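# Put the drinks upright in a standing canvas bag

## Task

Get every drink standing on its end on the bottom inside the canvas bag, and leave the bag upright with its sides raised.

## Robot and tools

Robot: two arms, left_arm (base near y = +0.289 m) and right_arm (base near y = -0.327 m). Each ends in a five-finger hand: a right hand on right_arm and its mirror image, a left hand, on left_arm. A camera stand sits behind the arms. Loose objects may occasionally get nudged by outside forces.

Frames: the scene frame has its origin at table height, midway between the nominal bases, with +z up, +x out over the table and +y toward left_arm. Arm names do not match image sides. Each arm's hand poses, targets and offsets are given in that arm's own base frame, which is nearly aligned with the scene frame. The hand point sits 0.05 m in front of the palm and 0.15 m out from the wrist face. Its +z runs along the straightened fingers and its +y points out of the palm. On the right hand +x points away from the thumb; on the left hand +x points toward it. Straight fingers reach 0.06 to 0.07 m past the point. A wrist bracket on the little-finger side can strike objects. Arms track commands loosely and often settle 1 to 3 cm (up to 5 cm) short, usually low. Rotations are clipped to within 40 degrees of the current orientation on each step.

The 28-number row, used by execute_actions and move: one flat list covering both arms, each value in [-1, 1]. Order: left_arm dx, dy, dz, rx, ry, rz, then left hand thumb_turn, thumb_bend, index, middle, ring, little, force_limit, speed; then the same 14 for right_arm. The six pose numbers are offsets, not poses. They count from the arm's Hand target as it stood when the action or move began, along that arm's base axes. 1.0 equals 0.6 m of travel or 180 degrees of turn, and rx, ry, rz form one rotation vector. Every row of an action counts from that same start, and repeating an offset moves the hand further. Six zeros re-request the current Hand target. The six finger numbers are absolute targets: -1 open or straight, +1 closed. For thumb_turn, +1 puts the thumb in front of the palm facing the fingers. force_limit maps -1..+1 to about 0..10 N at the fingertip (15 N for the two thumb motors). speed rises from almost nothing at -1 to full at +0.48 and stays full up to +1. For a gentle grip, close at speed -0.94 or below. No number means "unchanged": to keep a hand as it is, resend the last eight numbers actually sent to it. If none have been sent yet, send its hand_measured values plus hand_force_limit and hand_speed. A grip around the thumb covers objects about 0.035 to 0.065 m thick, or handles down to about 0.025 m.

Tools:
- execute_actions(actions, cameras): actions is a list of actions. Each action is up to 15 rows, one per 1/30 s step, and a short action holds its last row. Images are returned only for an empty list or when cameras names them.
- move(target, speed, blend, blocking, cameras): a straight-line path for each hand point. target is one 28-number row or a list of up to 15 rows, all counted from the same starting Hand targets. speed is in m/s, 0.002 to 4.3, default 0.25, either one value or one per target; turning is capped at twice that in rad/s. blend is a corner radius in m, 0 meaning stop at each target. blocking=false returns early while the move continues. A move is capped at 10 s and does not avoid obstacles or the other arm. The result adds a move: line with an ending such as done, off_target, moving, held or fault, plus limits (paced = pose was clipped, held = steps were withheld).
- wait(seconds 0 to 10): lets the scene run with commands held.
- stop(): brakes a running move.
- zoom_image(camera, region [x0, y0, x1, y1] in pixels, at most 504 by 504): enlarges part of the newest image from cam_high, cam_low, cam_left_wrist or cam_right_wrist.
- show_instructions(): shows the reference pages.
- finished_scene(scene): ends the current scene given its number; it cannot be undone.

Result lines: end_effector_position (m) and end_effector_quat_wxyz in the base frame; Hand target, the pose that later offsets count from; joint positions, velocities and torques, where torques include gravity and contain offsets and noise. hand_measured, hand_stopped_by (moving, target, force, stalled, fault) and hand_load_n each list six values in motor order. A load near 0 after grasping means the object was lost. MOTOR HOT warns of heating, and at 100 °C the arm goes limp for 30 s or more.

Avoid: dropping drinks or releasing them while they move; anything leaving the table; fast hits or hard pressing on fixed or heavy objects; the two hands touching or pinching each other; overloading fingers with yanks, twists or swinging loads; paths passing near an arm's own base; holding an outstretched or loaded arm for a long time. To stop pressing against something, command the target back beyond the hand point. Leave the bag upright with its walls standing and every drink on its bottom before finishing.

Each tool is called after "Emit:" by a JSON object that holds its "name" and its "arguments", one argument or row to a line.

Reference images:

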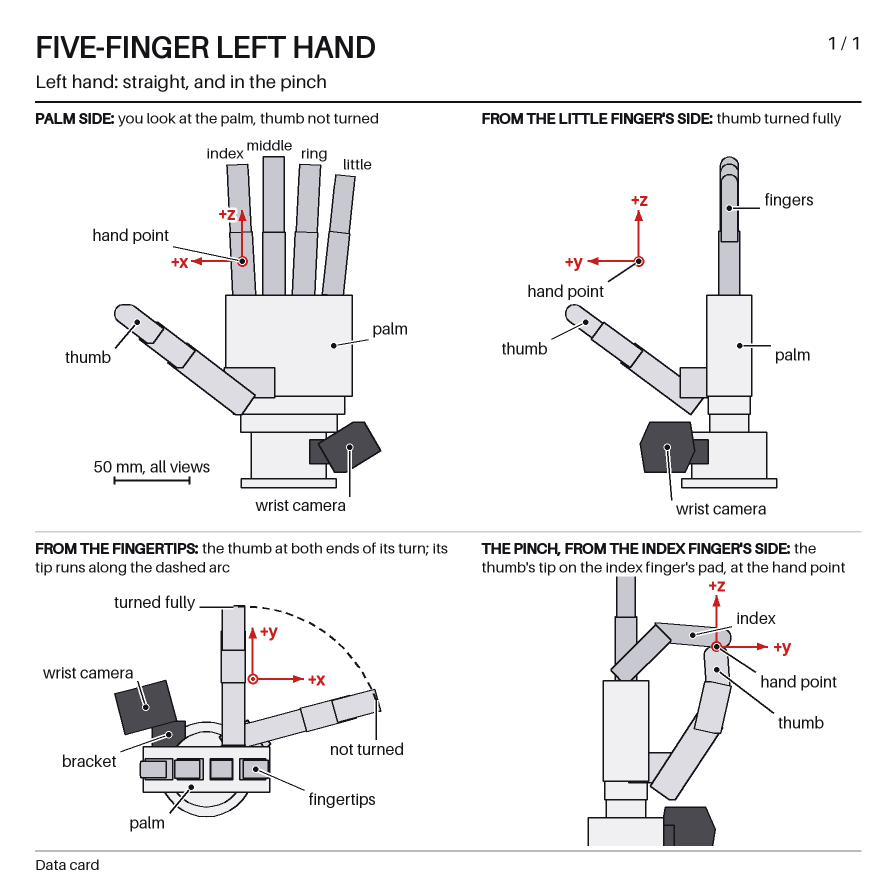

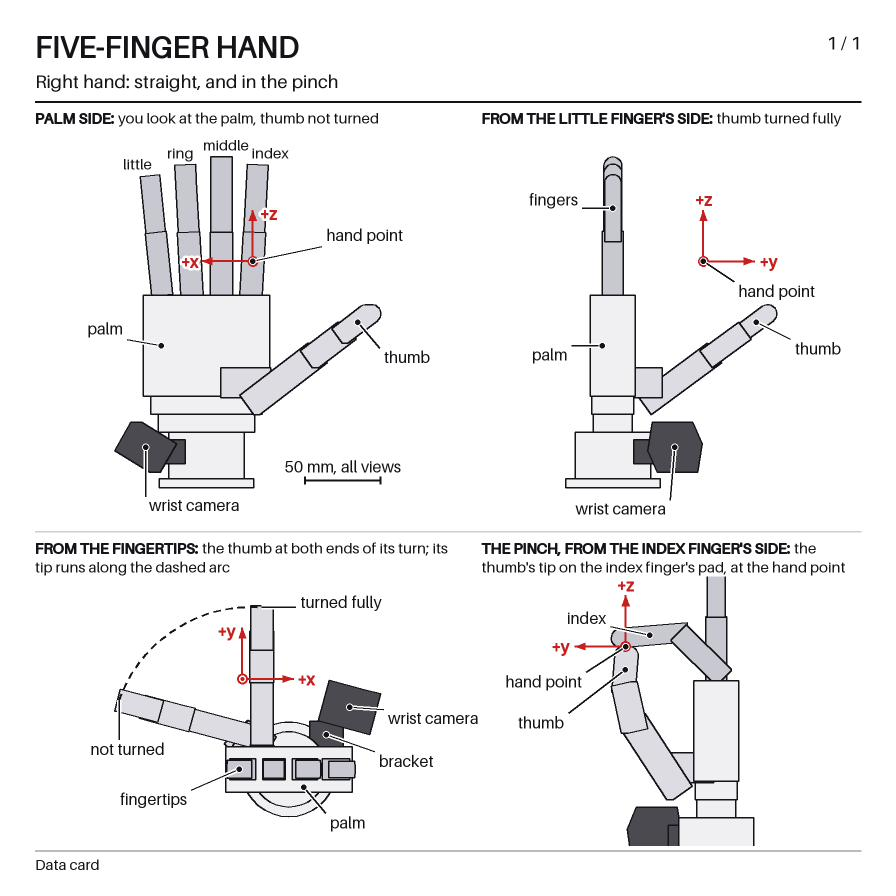

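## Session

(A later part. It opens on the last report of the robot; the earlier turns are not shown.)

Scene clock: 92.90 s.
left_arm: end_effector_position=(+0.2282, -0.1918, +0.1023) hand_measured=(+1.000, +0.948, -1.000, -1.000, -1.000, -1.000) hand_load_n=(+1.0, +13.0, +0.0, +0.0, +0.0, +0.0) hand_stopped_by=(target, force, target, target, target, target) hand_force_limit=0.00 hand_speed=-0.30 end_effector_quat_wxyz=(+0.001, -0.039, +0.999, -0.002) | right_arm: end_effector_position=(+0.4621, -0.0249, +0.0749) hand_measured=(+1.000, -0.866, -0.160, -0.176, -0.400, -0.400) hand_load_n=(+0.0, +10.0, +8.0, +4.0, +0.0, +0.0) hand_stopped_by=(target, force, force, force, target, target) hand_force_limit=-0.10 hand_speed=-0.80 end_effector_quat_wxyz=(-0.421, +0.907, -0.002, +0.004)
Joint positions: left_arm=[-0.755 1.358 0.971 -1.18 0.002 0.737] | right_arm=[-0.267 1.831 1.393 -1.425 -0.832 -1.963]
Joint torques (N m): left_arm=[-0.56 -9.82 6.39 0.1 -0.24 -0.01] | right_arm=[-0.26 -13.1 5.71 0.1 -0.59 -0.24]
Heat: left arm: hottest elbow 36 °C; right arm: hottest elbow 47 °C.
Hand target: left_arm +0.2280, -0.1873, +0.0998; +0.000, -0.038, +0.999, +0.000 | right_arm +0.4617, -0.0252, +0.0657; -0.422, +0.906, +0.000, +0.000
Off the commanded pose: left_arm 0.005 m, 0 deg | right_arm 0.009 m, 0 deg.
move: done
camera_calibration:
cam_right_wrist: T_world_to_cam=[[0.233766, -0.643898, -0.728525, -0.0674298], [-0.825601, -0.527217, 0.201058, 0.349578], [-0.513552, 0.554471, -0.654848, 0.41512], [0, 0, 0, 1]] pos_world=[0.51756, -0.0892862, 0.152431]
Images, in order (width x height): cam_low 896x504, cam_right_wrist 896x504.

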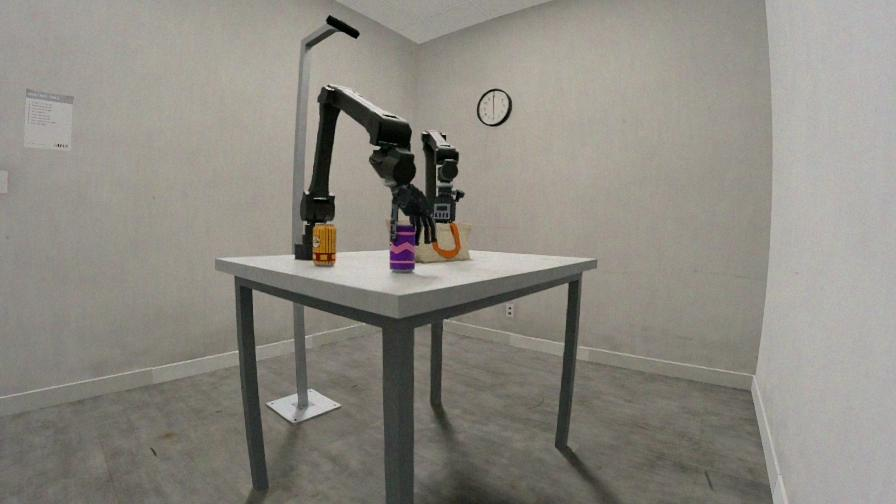

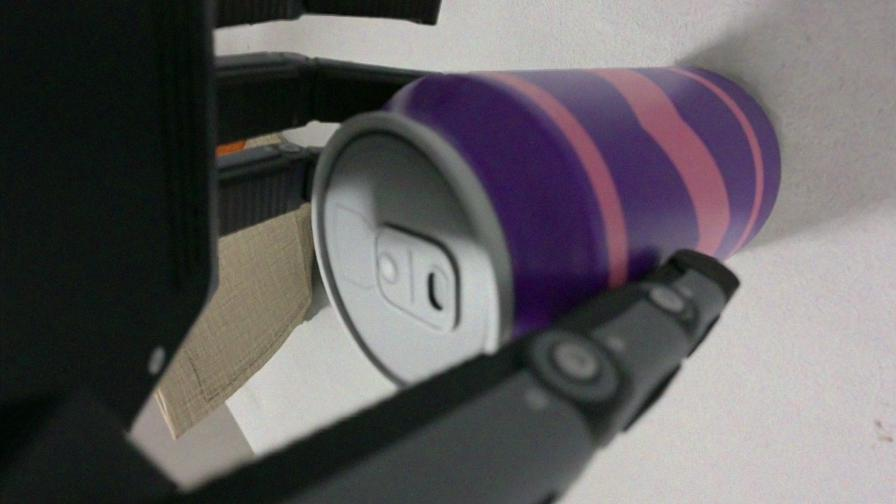

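Emit:
{"name": "move", "arguments": {
  "target": [
    [0,0,0,0,0,0,1,1,-1,-1,-1,-1,0,-0.3,0,0,0.06,0,0,0,1,0.3,0.3,0.3,-0.4,-0.4,-0.1,-0.8]
  ],
  "cameras": ["cam_low","cam_right_wrist"],
  "speed": 0.06
}}

Emit:
{"name": "zoom_image", "arguments": {
  "camera": "cam_low",
  "region": [340, 120, 500, 290]
}}

Scene clock: 94.33 s.
left_arm: end_effector_position=(+0.2282, -0.1918, +0.1023) hand_measured=(+1.000, +0.948, -1.000, -1.000, -1.000, -1.000) hand_load_n=(+1.0, +13.0, +0.0, +0.0, +0.0, +0.5) hand_stopped_by=(target, force, target, target, target, target) hand_force_limit=0.00 hand_speed=-0.30 end_effector_quat_wxyz=(+0.001, -0.039, +0.999, -0.002) | right_arm: end_effector_position=(+0.4492, -0.0225, +0.0789) hand_measured=(+1.000, -0.866, -0.160, -0.176, -0.400, -0.400) hand_load_n=(-0.5, +10.0, +8.0, +4.0, +0.0, +0.0) hand_stopped_by=(target, force, force, force, target, target) hand_force_limit=-0.10 hand_speed=-0.80 end_effector_quat_wxyz=(-0.426, +0.905, -0.010, -0.020)
Joint positions: left_arm=[-0.755 1.358 0.971 -1.18 0.002 0.737] | right_arm=[-0.267 1.831 1.393 -1.48 -0.827 -1.969]
Joint torques (N m): left_arm=[-0.56 -9.82 6.41 0.09 -0.24 -0.01] | right_arm=[-0.26 -15.85 8.79 -1.16 -0.82 -0.17]
Heat: left arm: hottest elbow 36 °C; right arm: hottest elbow 47 °C.
Hand target: left_arm +0.2280, -0.1873, +0.0998; +0.000, -0.038, +0.999, +0.000 | right_arm +0.4617, -0.0253, +0.1016; -0.422, +0.906, +0.000, +0.000
Off the commanded pose: left_arm 0.005 m, 0 deg | right_arm 0.026 m, 3 deg.
move: off_target (right_arm)
camera_calibration:
cam_right_wrist: T_world_to_cam=[[0.200522, -0.635747, -0.745397, -0.0434113], [-0.811651, -0.533897, 0.237015, 0.330157], [-0.548647, 0.557476, -0.623063, 0.42309], [0, 0, 0, 1]] pos_world=[0.508805, -0.0871912, 0.153001]
Images, in order (width x height): cam_low 896x504, cam_right_wrist 896x504.

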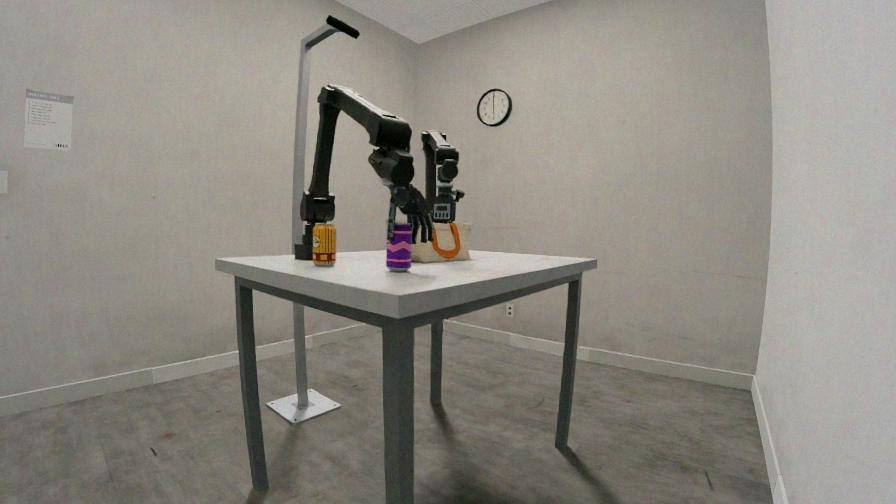

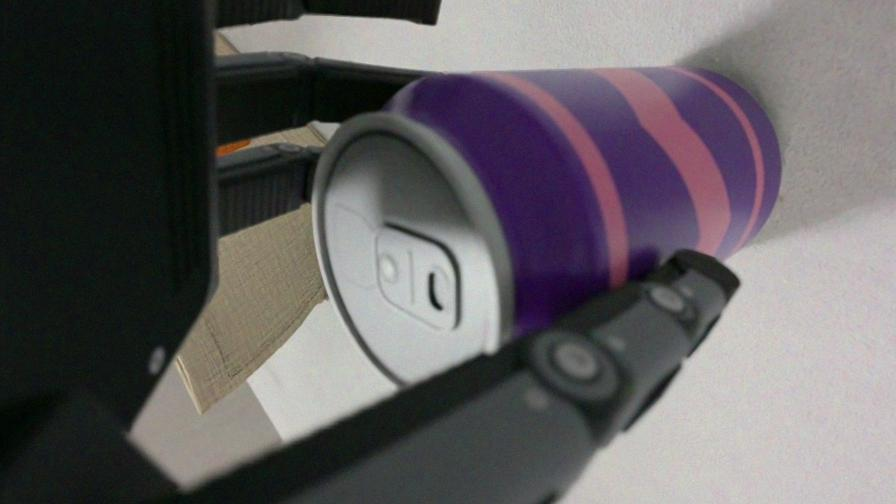

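Scaled by 2.965 from the camera's 896x504 image, which has a finer 1280x720 frame.

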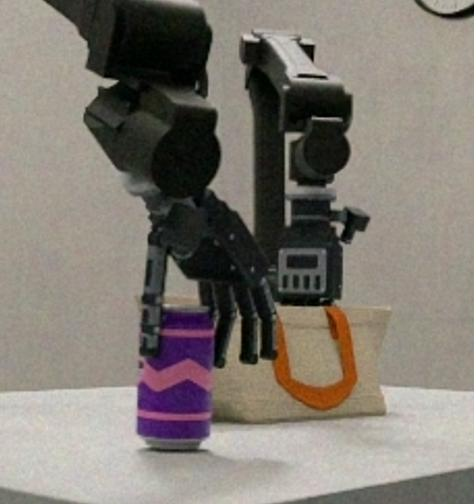

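Emit:
{"name": "move", "arguments": {
  "target": [
    [0,0,0,0,0,0,1,1,-1,-1,-1,-1,0,-0.3,0.0,0,0.1,0,0,0,1,0.3,0.3,0.3,-0.4,-0.4,-0.1,-0.8]
  ],
  "cameras": ["cam_low","cam_right_wrist"],
  "speed": 0.08
}}

Emit:
{"name": "zoom_image", "arguments": {
  "camera": "cam_low",
  "region": [340, 120, 500, 290]
}}

Scene clock: 96.23 s.
left_arm: end_effector_position=(+0.2282, -0.1918, +0.1023) hand_measured=(+1.000, +0.948, -1.000, -1.000, -1.000, -1.000) hand_load_n=(+1.0, +13.0, +0.0, +0.0, +0.0, +0.0) hand_stopped_by=(target, force, target, target, target, target) hand_force_limit=0.00 hand_speed=-0.30 end_effector_quat_wxyz=(+0.001, -0.039, +0.999, -0.002) | right_arm: end_effector_position=(+0.4446, -0.0213, +0.1312) hand_measured=(+1.000, -0.866, -0.160, -0.176, -0.400, -0.400) hand_load_n=(+0.0, +10.0, +8.5, +4.0, +0.0, +0.0) hand_stopped_by=(target, force, force, force, target, target) hand_force_limit=-0.10 hand_speed=-0.80 end_effector_quat_wxyz=(-0.428, +0.903, -0.014, -0.030)
Joint positions: left_arm=[-0.755 1.358 0.971 -1.18 0.002 0.737] | right_arm=[-0.267 1.784 1.468 -1.624 -0.826 -1.97]
Joint torques (N m): left_arm=[-0.56 -9.82 6.41 0.1 -0.24 -0.01] | right_arm=[-0.38 -15.91 10.65 -1.24 -0.83 -0.15]
Heat: left arm: hottest elbow 36 °C; right arm: hottest elbow 48 °C.
Hand target: left_arm +0.2280, -0.1873, +0.0998; +0.000, -0.038, +0.999, +0.000 | right_arm +0.4617, -0.0253, +0.1616; -0.422, +0.907, +0.000, +0.000
Off the commanded pose: left_arm 0.005 m, 0 deg | right_arm 0.035 m, 4 deg.
move: off_target (right_arm)
camera_calibration:
cam_right_wrist: T_world_to_cam=[[0.184658, -0.631327, -0.753212, 0.00532084], [-0.806026, -0.535795, 0.251487, 0.310242], [-0.562337, 0.56067, -0.607804, 0.456562], [0, 0, 0, 1]] pos_world=[0.505822, -0.0863954, 0.203486]
Images, in order (width x height): cam_low 896x504, cam_right_wrist 896x504.

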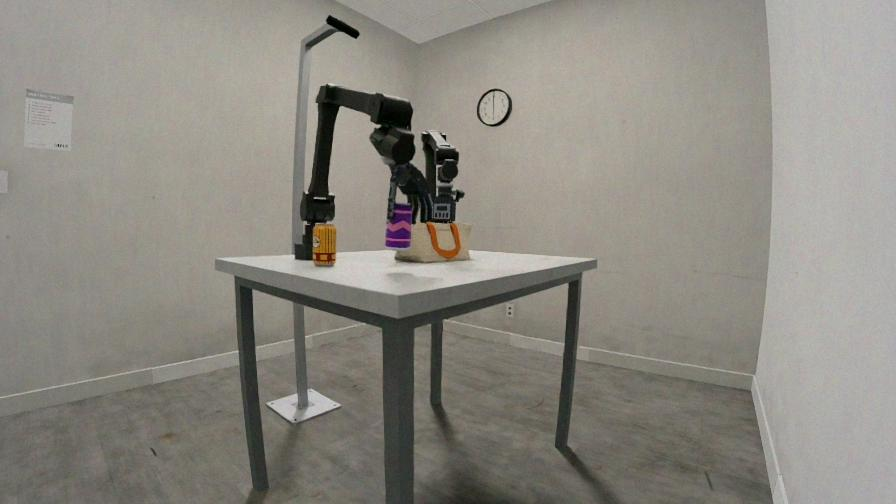

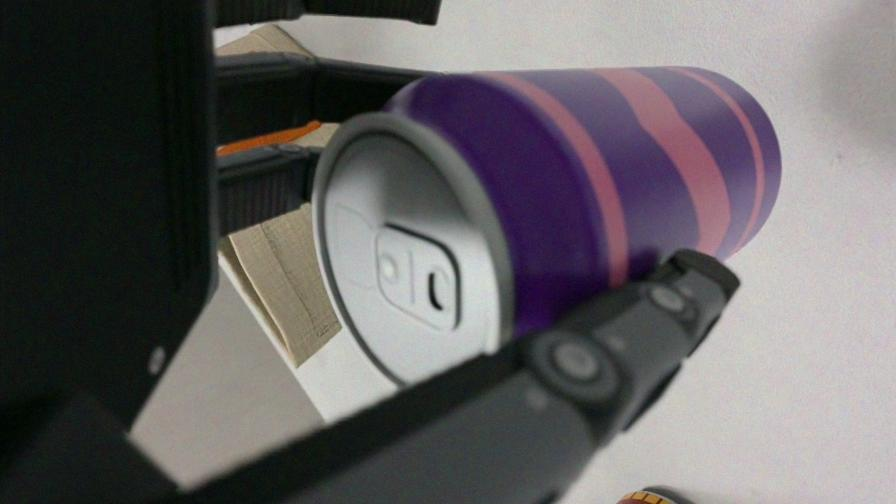

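Scaled by 2.965 from the camera's 896x504 image, which has a finer 1280x720 frame.

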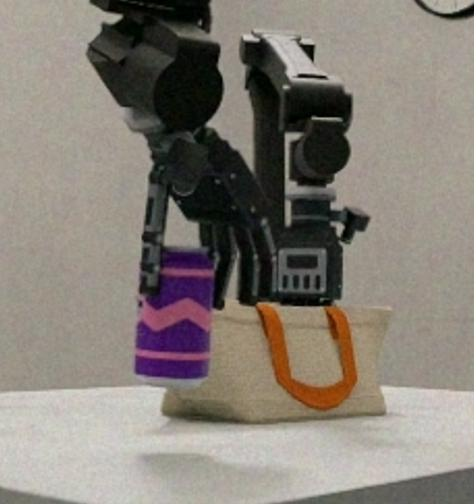

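Emit:
{"name": "move", "arguments": {
  "target": [
    [0,0,0,0,0,0,1,1,-1,-1,-1,-1,0,-0.3,0.0,0,0.05,0,0,0,1,0.3,0.3,0.3,0.9,0.9,-0.1,-0.8]
  ],
  "cameras": ["cam_high","cam_low","cam_right_wrist"],
  "speed": 0.08
}}

Scene clock: 101.20 s.
left_arm: end_effector_position=(+0.2282, -0.1918, +0.1023) hand_measured=(+1.000, +0.948, -1.000, -1.000, -1.000, -1.000) hand_load_n=(+1.0, +13.0, +0.0, +0.0, +0.0, +0.0) hand_stopped_by=(target, force, target, target, target, target) hand_force_limit=0.00 hand_speed=-0.30 end_effector_quat_wxyz=(+0.001, -0.039, +0.999, -0.002) | right_arm: end_effector_position=(+0.4478, -0.0223, +0.1594) hand_measured=(+1.000, -0.866, -0.160, -0.176, +0.114, +0.900) hand_load_n=(+2.0, +10.5, +7.0, +1.5, +3.0, +0.0) hand_stopped_by=(target, force, force, force, force, target) hand_force_limit=-0.10 hand_speed=-0.80 end_effector_quat_wxyz=(-0.424, +0.905, -0.008, -0.018)
Joint positions: left_arm=[-0.755 1.358 0.971 -1.18 0.002 0.737] | right_arm=[-0.267 1.754 1.51 -1.669 -0.825 -1.97]
Joint torques (N m): left_arm=[-0.5 -9.76 6.39 0.1 -0.24 -0.01] | right_arm=[-0.21 -15.62 10.89 -1.09 -0.81 0.07]
Heat: left arm: hottest elbow 36 °C; right arm: hottest elbow 48 °C.
Hand target: left_arm +0.2280, -0.1873, +0.0998; +0.000, -0.038, +0.999, +0.000 | right_arm +0.4617, -0.0253, +0.1916; -0.422, +0.907, +0.000, +0.000
Off the commanded pose: left_arm 0.005 m, 0 deg | right_arm 0.035 m, 2 deg.
joint sent to its limit (right arm) — joint 4 (wrist pitch), lower limit. The joint targets still meet the commanded pose.
move: off_target (right_arm)
camera_calibration:
cam_right_wrist: T_world_to_cam=[[0.2056, -0.6372, -0.742768, 0.0141758], [-0.812262, -0.534449, 0.233653, 0.310862], [-0.545856, 0.555284, -0.627456, 0.471762], [0, 0, 0, 1]] pos_world=[0.507101, -0.0867886, 0.233905]
Images, in order (width x height): cam_high 896x504, cam_low 896x504, cam_right_wrist 896x504.

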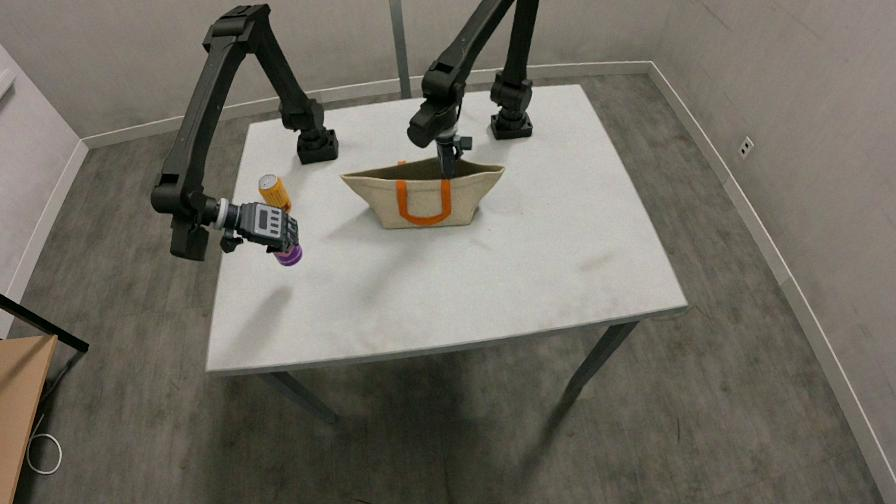

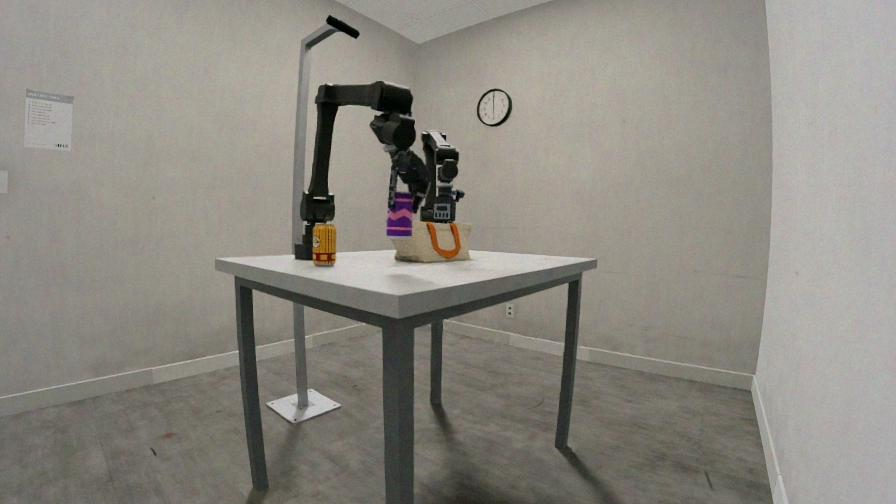

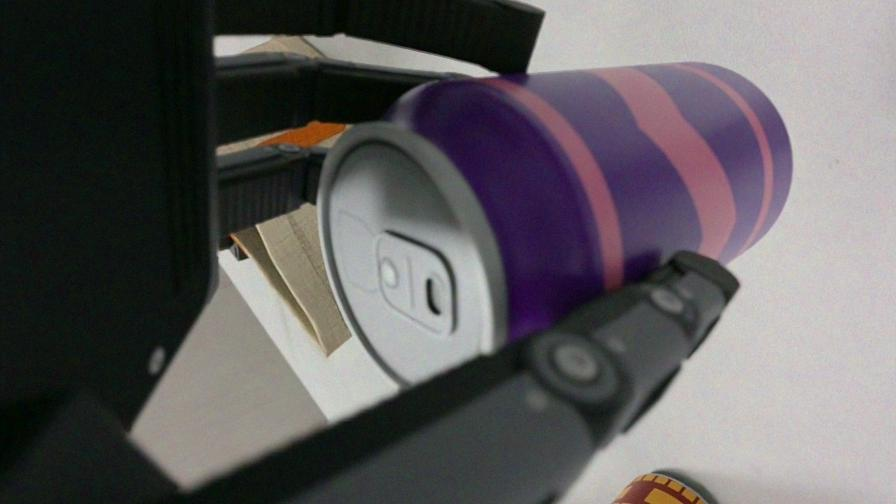

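Emit:
{"name": "move", "arguments": {
  "target": [
    [0,0,0,0,0,0,1,1,-1,-1,-1,-1,0,-0.3,0.0,0,0.0,0,0,0,1,0.3,0.3,0.36,-0.1,0.9,-0.1,-0.8]
  ],
  "cameras": ["cam_right_wrist"],
  "speed": 0.08
}}

Scene clock: 102.20 s.
left_arm: end_effector_position=(+0.2282, -0.1918, +0.1023) hand_measured=(+1.000, +0.948, -1.000, -1.000, -1.000, -1.000) hand_load_n=(+1.5, +12.5, +0.0, +0.0, +0.0, +0.0) hand_stopped_by=(target, force, target, target, target, target) hand_force_limit=0.00 hand_speed=-0.30 end_effector_quat_wxyz=(+0.001, -0.039, +0.999, -0.002) | right_arm: end_effector_position=(+0.4478, -0.0224, +0.1593) hand_measured=(+1.000, -0.866, -0.160, -0.162, -0.100, +0.900) hand_load_n=(+0.0, +11.0, +5.5, +6.5, +0.0, +0.0) hand_stopped_by=(target, force, force, force, target, target) hand_force_limit=-0.10 hand_speed=-0.80 end_effector_quat_wxyz=(-0.424, +0.905, -0.008, -0.018)
Joint positions: left_arm=[-0.755 1.358 0.971 -1.18 0.002 0.737] | right_arm=[-0.267 1.754 1.51 -1.669 -0.825 -1.97]
Joint torques (N m): left_arm=[-0.44 -9.82 6.41 0.1 -0.23 -0.01] | right_arm=[-0.26 -15.68 10.86 -1.11 -0.83 0.07]
Heat: left arm: hottest elbow 36 °C; right arm: hottest elbow 49 °C.
Hand target: left_arm +0.2280, -0.1873, +0.0998; +0.000, -0.038, +0.999, +0.000 | right_arm +0.4617, -0.0253, +0.1916; -0.422, +0.907, +0.000, +0.000
Off the commanded pose: left_arm 0.005 m, 0 deg | right_arm 0.035 m, 2 deg.
joint sent to its limit (right arm) — joint 4 (wrist pitch), lower limit. The joint targets still meet the commanded pose.
move: off_target (right_arm)
camera_calibration:
cam_right_wrist: T_world_to_cam=[[0.205559, -0.637433, -0.74258, 0.0140687], [-0.81214, -0.534487, 0.23399, 0.310665], [-0.546052, 0.55498, -0.627554, 0.471913], [0, 0, 0, 1]] pos_world=[0.507101, -0.0868883, 0.233905]
Images, in order (width x height): cam_right_wrist 896x504.

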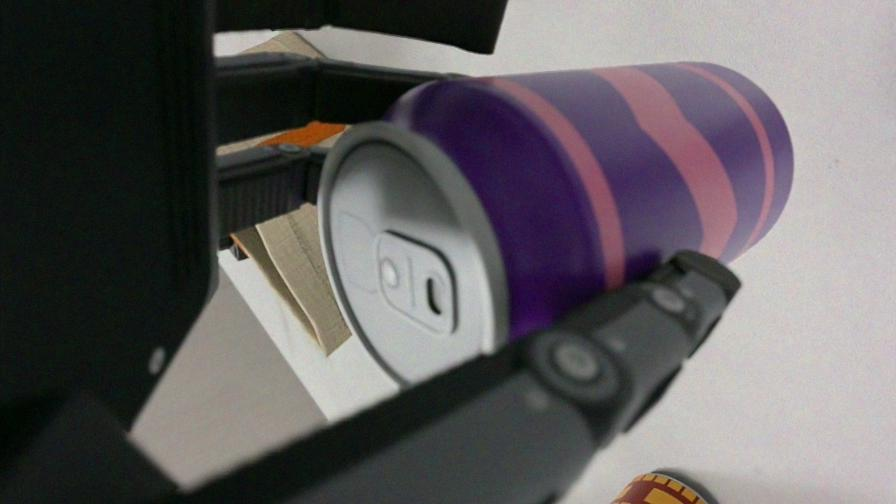

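Emit:
{"name": "move", "arguments": {
  "target": [
    [0,0,0,0,0,0,1,1,-1,-1,-1,-1,0,-0.3,-0.1,0.1,0.18,0,0,0,1,0.3,0.3,0.36,-0.1,0.9,-0.1,-0.8],
    [0,0,0,0,0,0,1,1,-1,-1,-1,-1,0,-0.3,-0.298,0.42,0.18,0,0,0,1,0.3,0.3,0.36,-0.1,0.9,-0.1,-0.8]
  ],
  "cameras": ["all"],
  "speed": 0.15,
  "blend": [0.03, 0]
}}

Scene clock: 106.23 s.
left_arm: end_effector_position=(+0.2282, -0.1918, +0.1023) hand_measured=(+1.000, +0.948, -1.000, -1.000, -1.000, -1.000) hand_load_n=(+1.5, +12.5, +0.0, +0.0, +0.0, +0.0) hand_stopped_by=(target, force, target, target, target, target) hand_force_limit=0.00 hand_speed=-0.30 end_effector_quat_wxyz=(+0.001, -0.039, +0.999, -0.002) | right_arm: end_effector_position=(+0.2870, +0.2225, +0.2863) hand_measured=(+1.000, -0.866, -0.160, -0.162, -0.100, +0.900) hand_load_n=(+0.5, +11.0, +6.0, +6.5, +0.0, +0.0) hand_stopped_by=(target, force, force, force, target, target) hand_force_limit=-0.10 hand_speed=-0.80 end_effector_quat_wxyz=(-0.413, +0.911, -0.003, -0.012)
Joint positions: left_arm=[-0.755 1.358 0.971 -1.18 0.002 0.737] | right_arm=[0.347 1.17 1.229 -1.285 -0.796 -1.072]
Joint torques (N m): left_arm=[-0.56 -9.82 6.39 0.1 -0.24 -0.01] | right_arm=[0.62 -8.82 8.24 1.39 -0.85 0.12]
Heat: left arm: hottest elbow 36 °C; right arm: hottest elbow 49 °C.
Hand target: left_arm +0.2280, -0.1873, +0.0998; +0.000, -0.038, +0.999, +0.000 | right_arm +0.2829, +0.2268, +0.2995; -0.422, +0.907, +0.000, +0.000
Off the commanded pose: left_arm 0.005 m, 0 deg | right_arm 0.014 m, 2 deg.
move: off_target (right_arm)
camera_calibration:
cam_left_wrist: T_world_to_cam=[[-0.193761, -0.980672, 0.0271927, -0.149854], [-0.88649, 0.186891, 0.423328, 0.205006], [-0.420228, 0.0579186, -0.905568, 0.310105], [0, 0, 0, 1]] pos_world=[0.283015, -0.203232, 0.198111]
cam_right_wrist: T_world_to_cam=[[0.22037, -0.654182, -0.723521, 0.291649], [-0.812718, -0.533313, 0.234665, 0.280954], [-0.539377, 0.536305, -0.649191, 0.336177], [0, 0, 0, 1]] pos_world=[0.345392, 0.160335, 0.363327]

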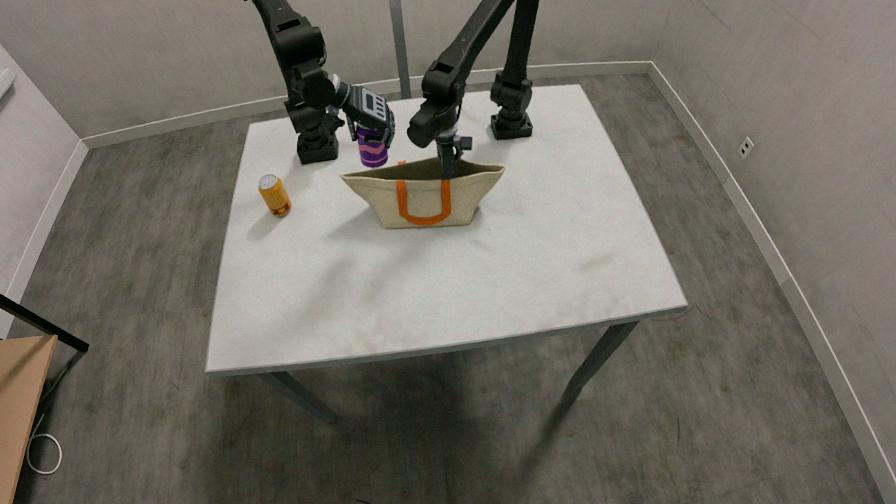

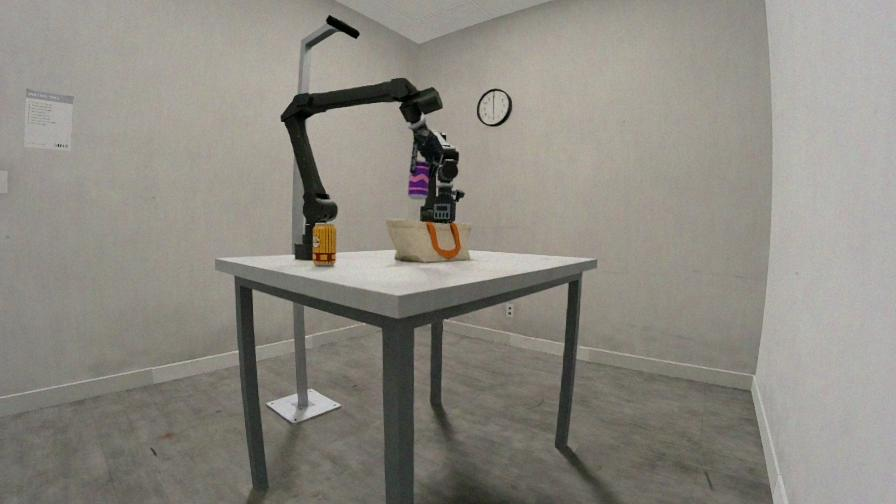

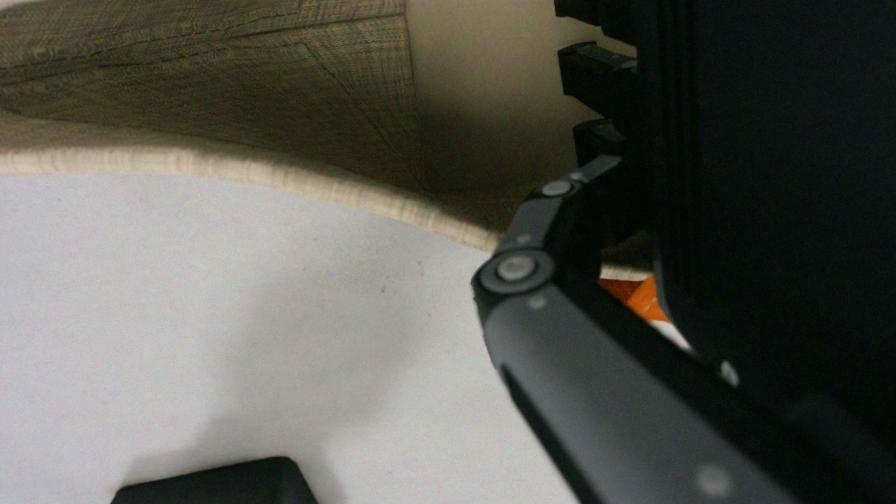

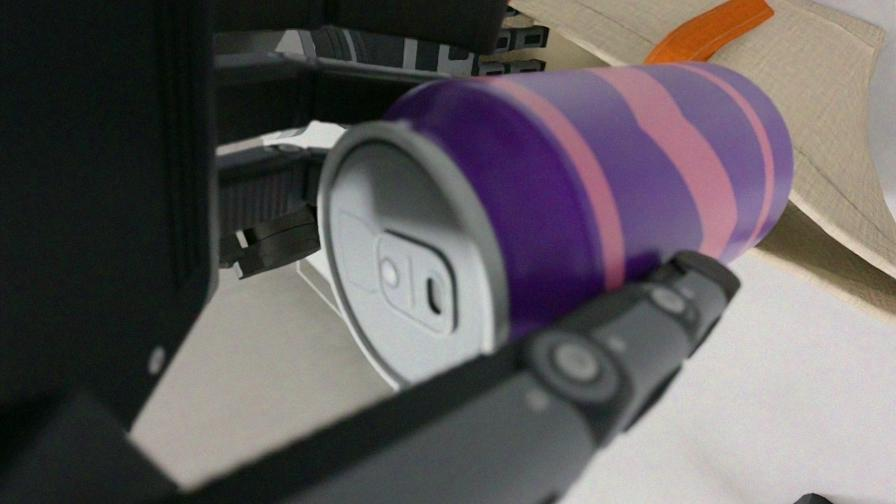

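Emit:
{"name": "move", "arguments": {
  "target": [
    [0,0,0,0,0,0,1,1,-1,-1,-1,-1,0,-0.3,-0.0305,0.0853,-0.024,0,0,0,1,0.3,0.3,0.36,-0.1,0.9,-0.1,-0.8]
  ],
  "cameras": ["cam_high","cam_low","cam_right_wrist"],
  "speed": 0.1
}}

Emit:
{"name": "zoom_image", "arguments": {
  "camera": "cam_high",
  "region": [300, 60, 540, 240]
}}

Emit:
{"name": "zoom_image", "arguments": {
  "camera": "cam_low",
  "region": [360, 120, 500, 290]
}}

Scene clock: 107.67 s.
left_arm: end_effector_position=(+0.2282, -0.1918, +0.1023) hand_measured=(+1.000, +0.948, -1.000, -1.000, -1.000, -1.000) hand_load_n=(+1.5, +12.5, +0.0, +0.0, +0.0, +0.0) hand_stopped_by=(target, force, target, target, target, target) hand_force_limit=0.00 hand_speed=-0.30 end_effector_quat_wxyz=(+0.001, -0.039, +0.999, -0.002) | right_arm: end_effector_position=(+0.2840, +0.2300, +0.2808) hand_measured=(+1.000, -0.866, -0.160, -0.162, -0.100, +0.900) hand_load_n=(+0.5, +11.0, +5.5, +6.5, +0.0, +0.0) hand_stopped_by=(target, force, force, force, target, target) hand_force_limit=-0.10 hand_speed=-0.80 end_effector_quat_wxyz=(-0.410, +0.912, +0.002, -0.011)
Joint positions: left_arm=[-0.755 1.358 0.971 -1.18 0.002 0.737] | right_arm=[0.374 1.166 1.212 -1.252 -0.781 -1.048]
Joint torques (N m): left_arm=[-0.56 -9.82 6.41 0.12 -0.24 -0.01] | right_arm=[-1.49 -6.83 8.4 0.55 -0.85 -0.16]
Heat: left arm: hottest elbow 36 °C; right arm: hottest elbow 48 °C.
Hand target: left_arm +0.2280, -0.1873, +0.0998; +0.000, -0.038, +0.999, +0.000 | right_arm +0.2869, +0.2267, +0.2843; -0.412, +0.911, -0.002, -0.008 (not the last commanded pose)
Off the commanded pose: left_arm 0.005 m, 0 deg | right_arm 0.052 m, 2 deg.
move: held (right_arm; a check stopped the path); limits=held
pose unreachable (right arm): on one or more control steps of this call, first in action 0 (counted from 0), this arm could not follow its commanded pose, so it was not sent that pose on those steps. It may still have moved: this result reports where it is.
cause: moving toward the commanded pose would bring a part of the arm too close to another arm (a part of this arm just beyond joint 6 (wrist roll) and a part of the left arm just beyond its joint 4 (wrist pitch), 17 mm apart when this arm was first held).
camera_calibration:
cam_right_wrist: T_world_to_cam=[[0.229307, -0.657399, -0.717805, 0.289688], [-0.810422, -0.537398, 0.233281, 0.284552], [-0.539106, 0.528232, -0.656, 0.330754], [0, 0, 0, 1]] pos_world=[0.342491, 0.168643, 0.358534]
Images, in order (width x height): cam_high 896x504, cam_low 896x504, cam_right_wrist 896x504.

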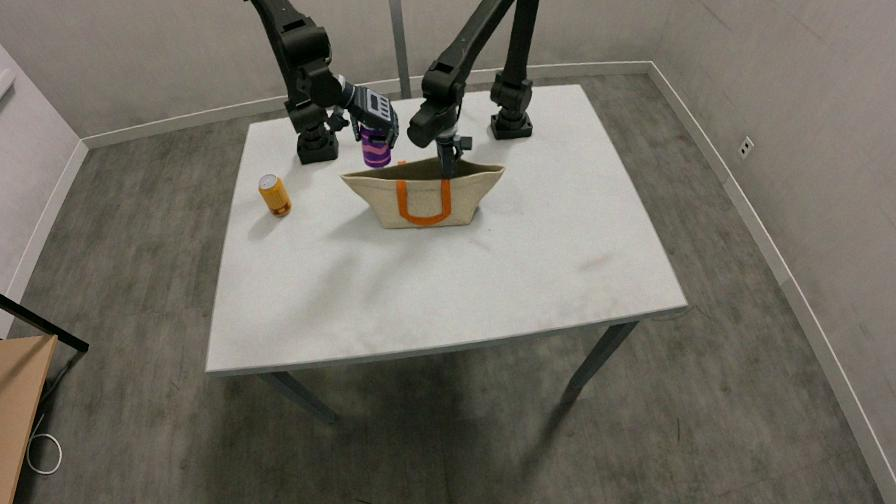

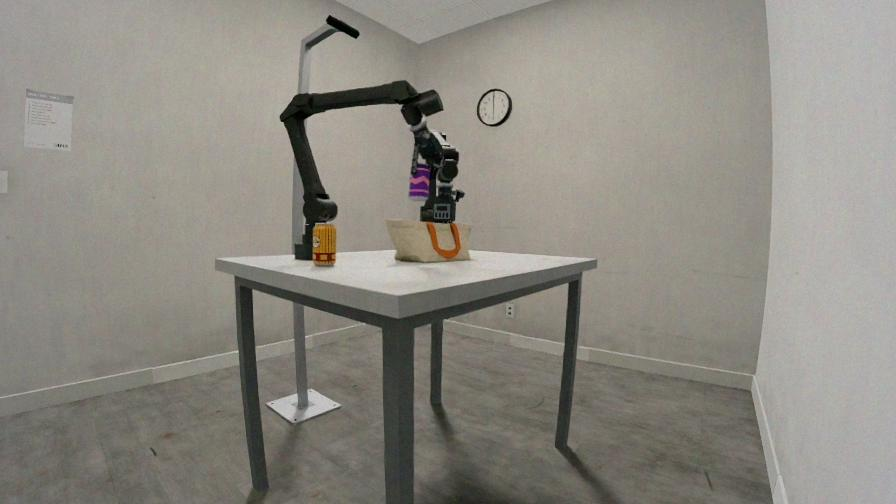

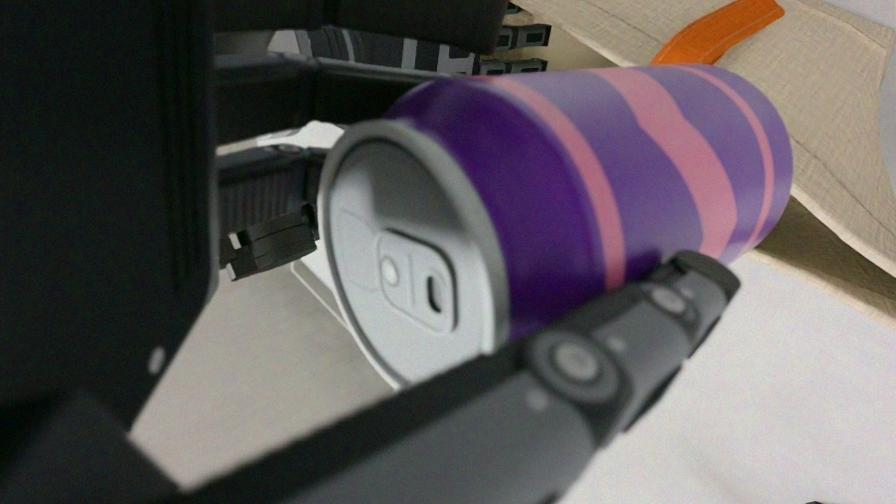

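Scaled by 2.100 from the camera's 896x504 image, which has a finer 1280x720 frame.

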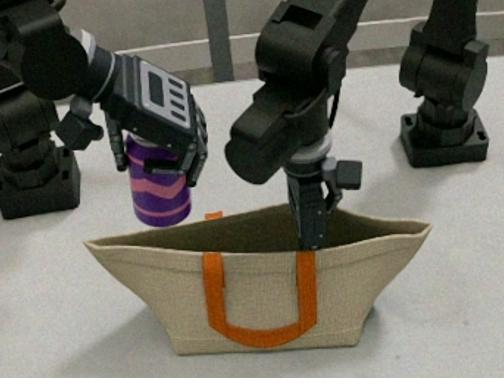

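Scaled by 2.965 from the camera's 896x504 image, which has a finer 1280x720 frame.

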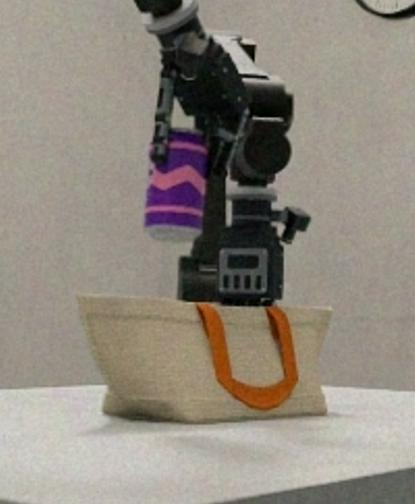

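Emit:
{"name": "move", "arguments": {
  "target": [
    [0,0.0207,-0.0477,-0.1667,0,0,1,1,-1,-1,-1,-1,0,-0.3,0,0,0,0,0,0,1,0.3,0.3,0.36,-0.1,0.9,-0.1,-0.8]
  ],
  "cameras": ["cam_high","cam_low","cam_left_wrist"],
  "speed": 0.1
}}

Emit:
{"name": "zoom_image", "arguments": {
  "camera": "cam_high",
  "region": [300, 60, 540, 240]
}}

Emit:
{"name": "zoom_image", "arguments": {
  "camera": "cam_low",
  "region": [360, 120, 500, 290]
}}

Scene clock: 112.33 s.
left_arm: end_effector_position=(+0.2276, -0.1803, +0.0753) hand_measured=(+1.000, +0.948, -1.000, -1.000, -1.000, -1.000) hand_load_n=(+1.0, +13.0, +0.0, +0.0, +0.0, +0.0) hand_stopped_by=(target, force, target, target, target, target) hand_force_limit=0.00 hand_speed=-0.30 end_effector_quat_wxyz=(-0.012, -0.035, +0.965, -0.259) | right_arm: end_effector_position=(+0.2847, +0.2296, +0.2803) hand_measured=(+1.000, -0.866, -0.160, -0.162, -0.100, +0.900) hand_load_n=(+0.5, +11.0, +5.5, +6.5, +0.0, +0.0) hand_stopped_by=(target, force, force, force, target, target) hand_force_limit=-0.10 hand_speed=-0.80 end_effector_quat_wxyz=(-0.410, +0.912, +0.001, -0.011)
Joint positions: left_arm=[-0.465 1.154 0.721 -0.889 0.467 0.973] | right_arm=[0.373 1.167 1.212 -1.252 -0.781 -1.048]
Joint torques (N m): left_arm=[0.15 -6.95 6.48 0.66 0.23 0.02] | right_arm=[-1.26 -6.95 8.42 0.49 -0.83 -0.18]
Heat: left arm: hottest elbow 36 °C; right arm: hottest elbow 48 °C.
Hand target: left_arm +0.2280, -0.1747, +0.0711; -0.010, -0.037, +0.965, -0.258 | right_arm +0.2869, +0.2266, +0.2843; -0.412, +0.911, -0.002, -0.008
Off the commanded pose: left_arm 0.007 m, 0 deg | right_arm 0.005 m, 0 deg.
move: done
camera_calibration:
cam_left_wrist: T_world_to_cam=[[-0.197603, -0.83555, 0.512649, -0.147471], [-0.882729, 0.379096, 0.277624, 0.258465], [-0.426312, -0.397671, -0.812475, 0.196992], [0, 0, 0, 1]] pos_world=[0.282994, -0.142864, 0.163896]
Images, in order (width x height): cam_high 896x504, cam_low 896x504, cam_left_wrist 896x504.

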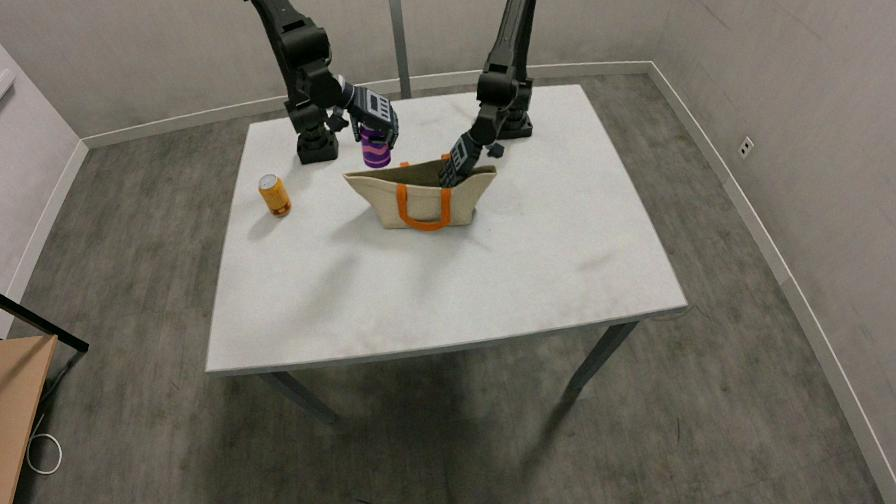

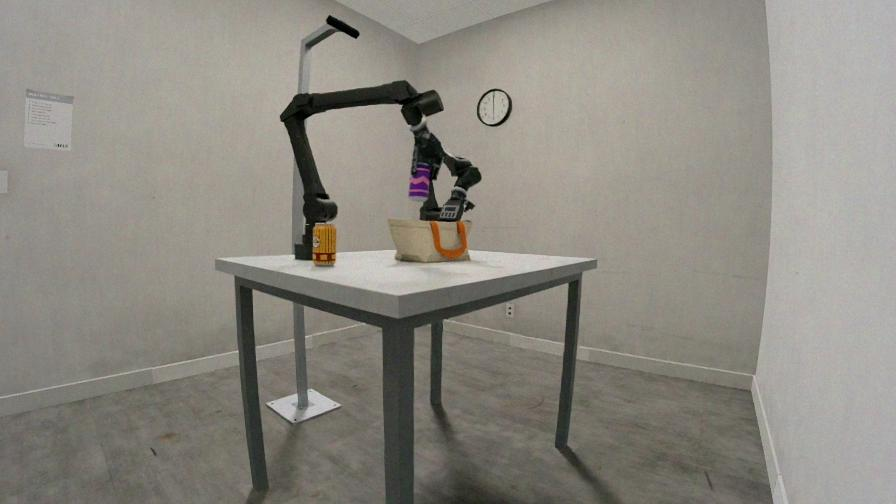

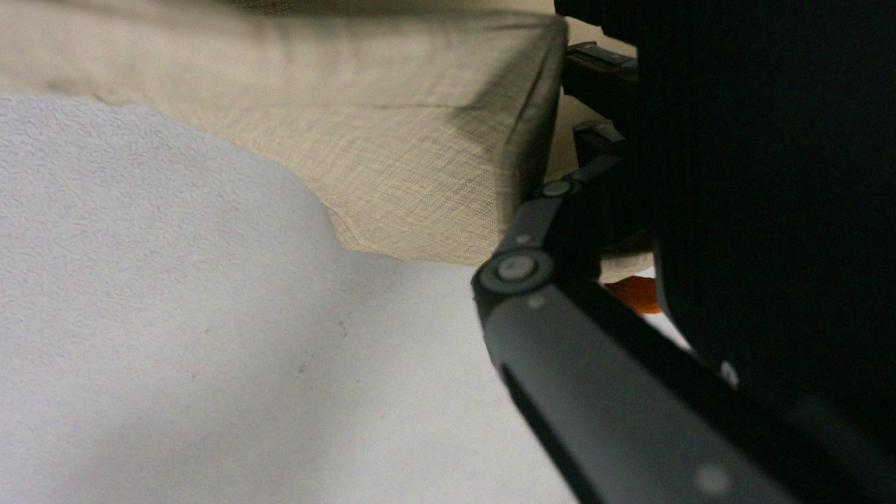

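Scaled by 2.100 from the camera's 896x504 image, which has a finer 1280x720 frame.

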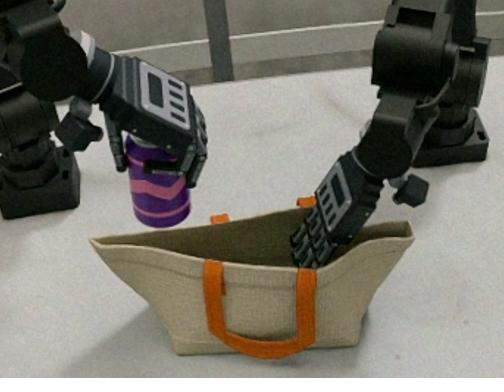

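Scaled by 2.965 from the camera's 896x504 image, which has a finer 1280x720 frame.

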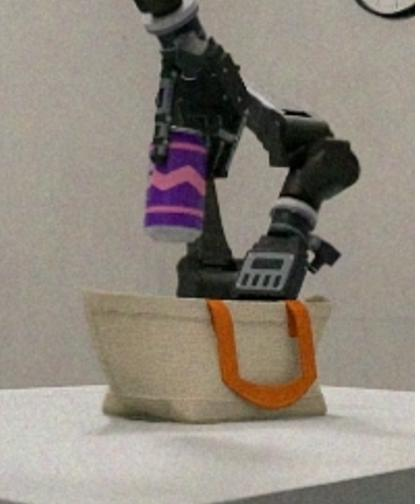

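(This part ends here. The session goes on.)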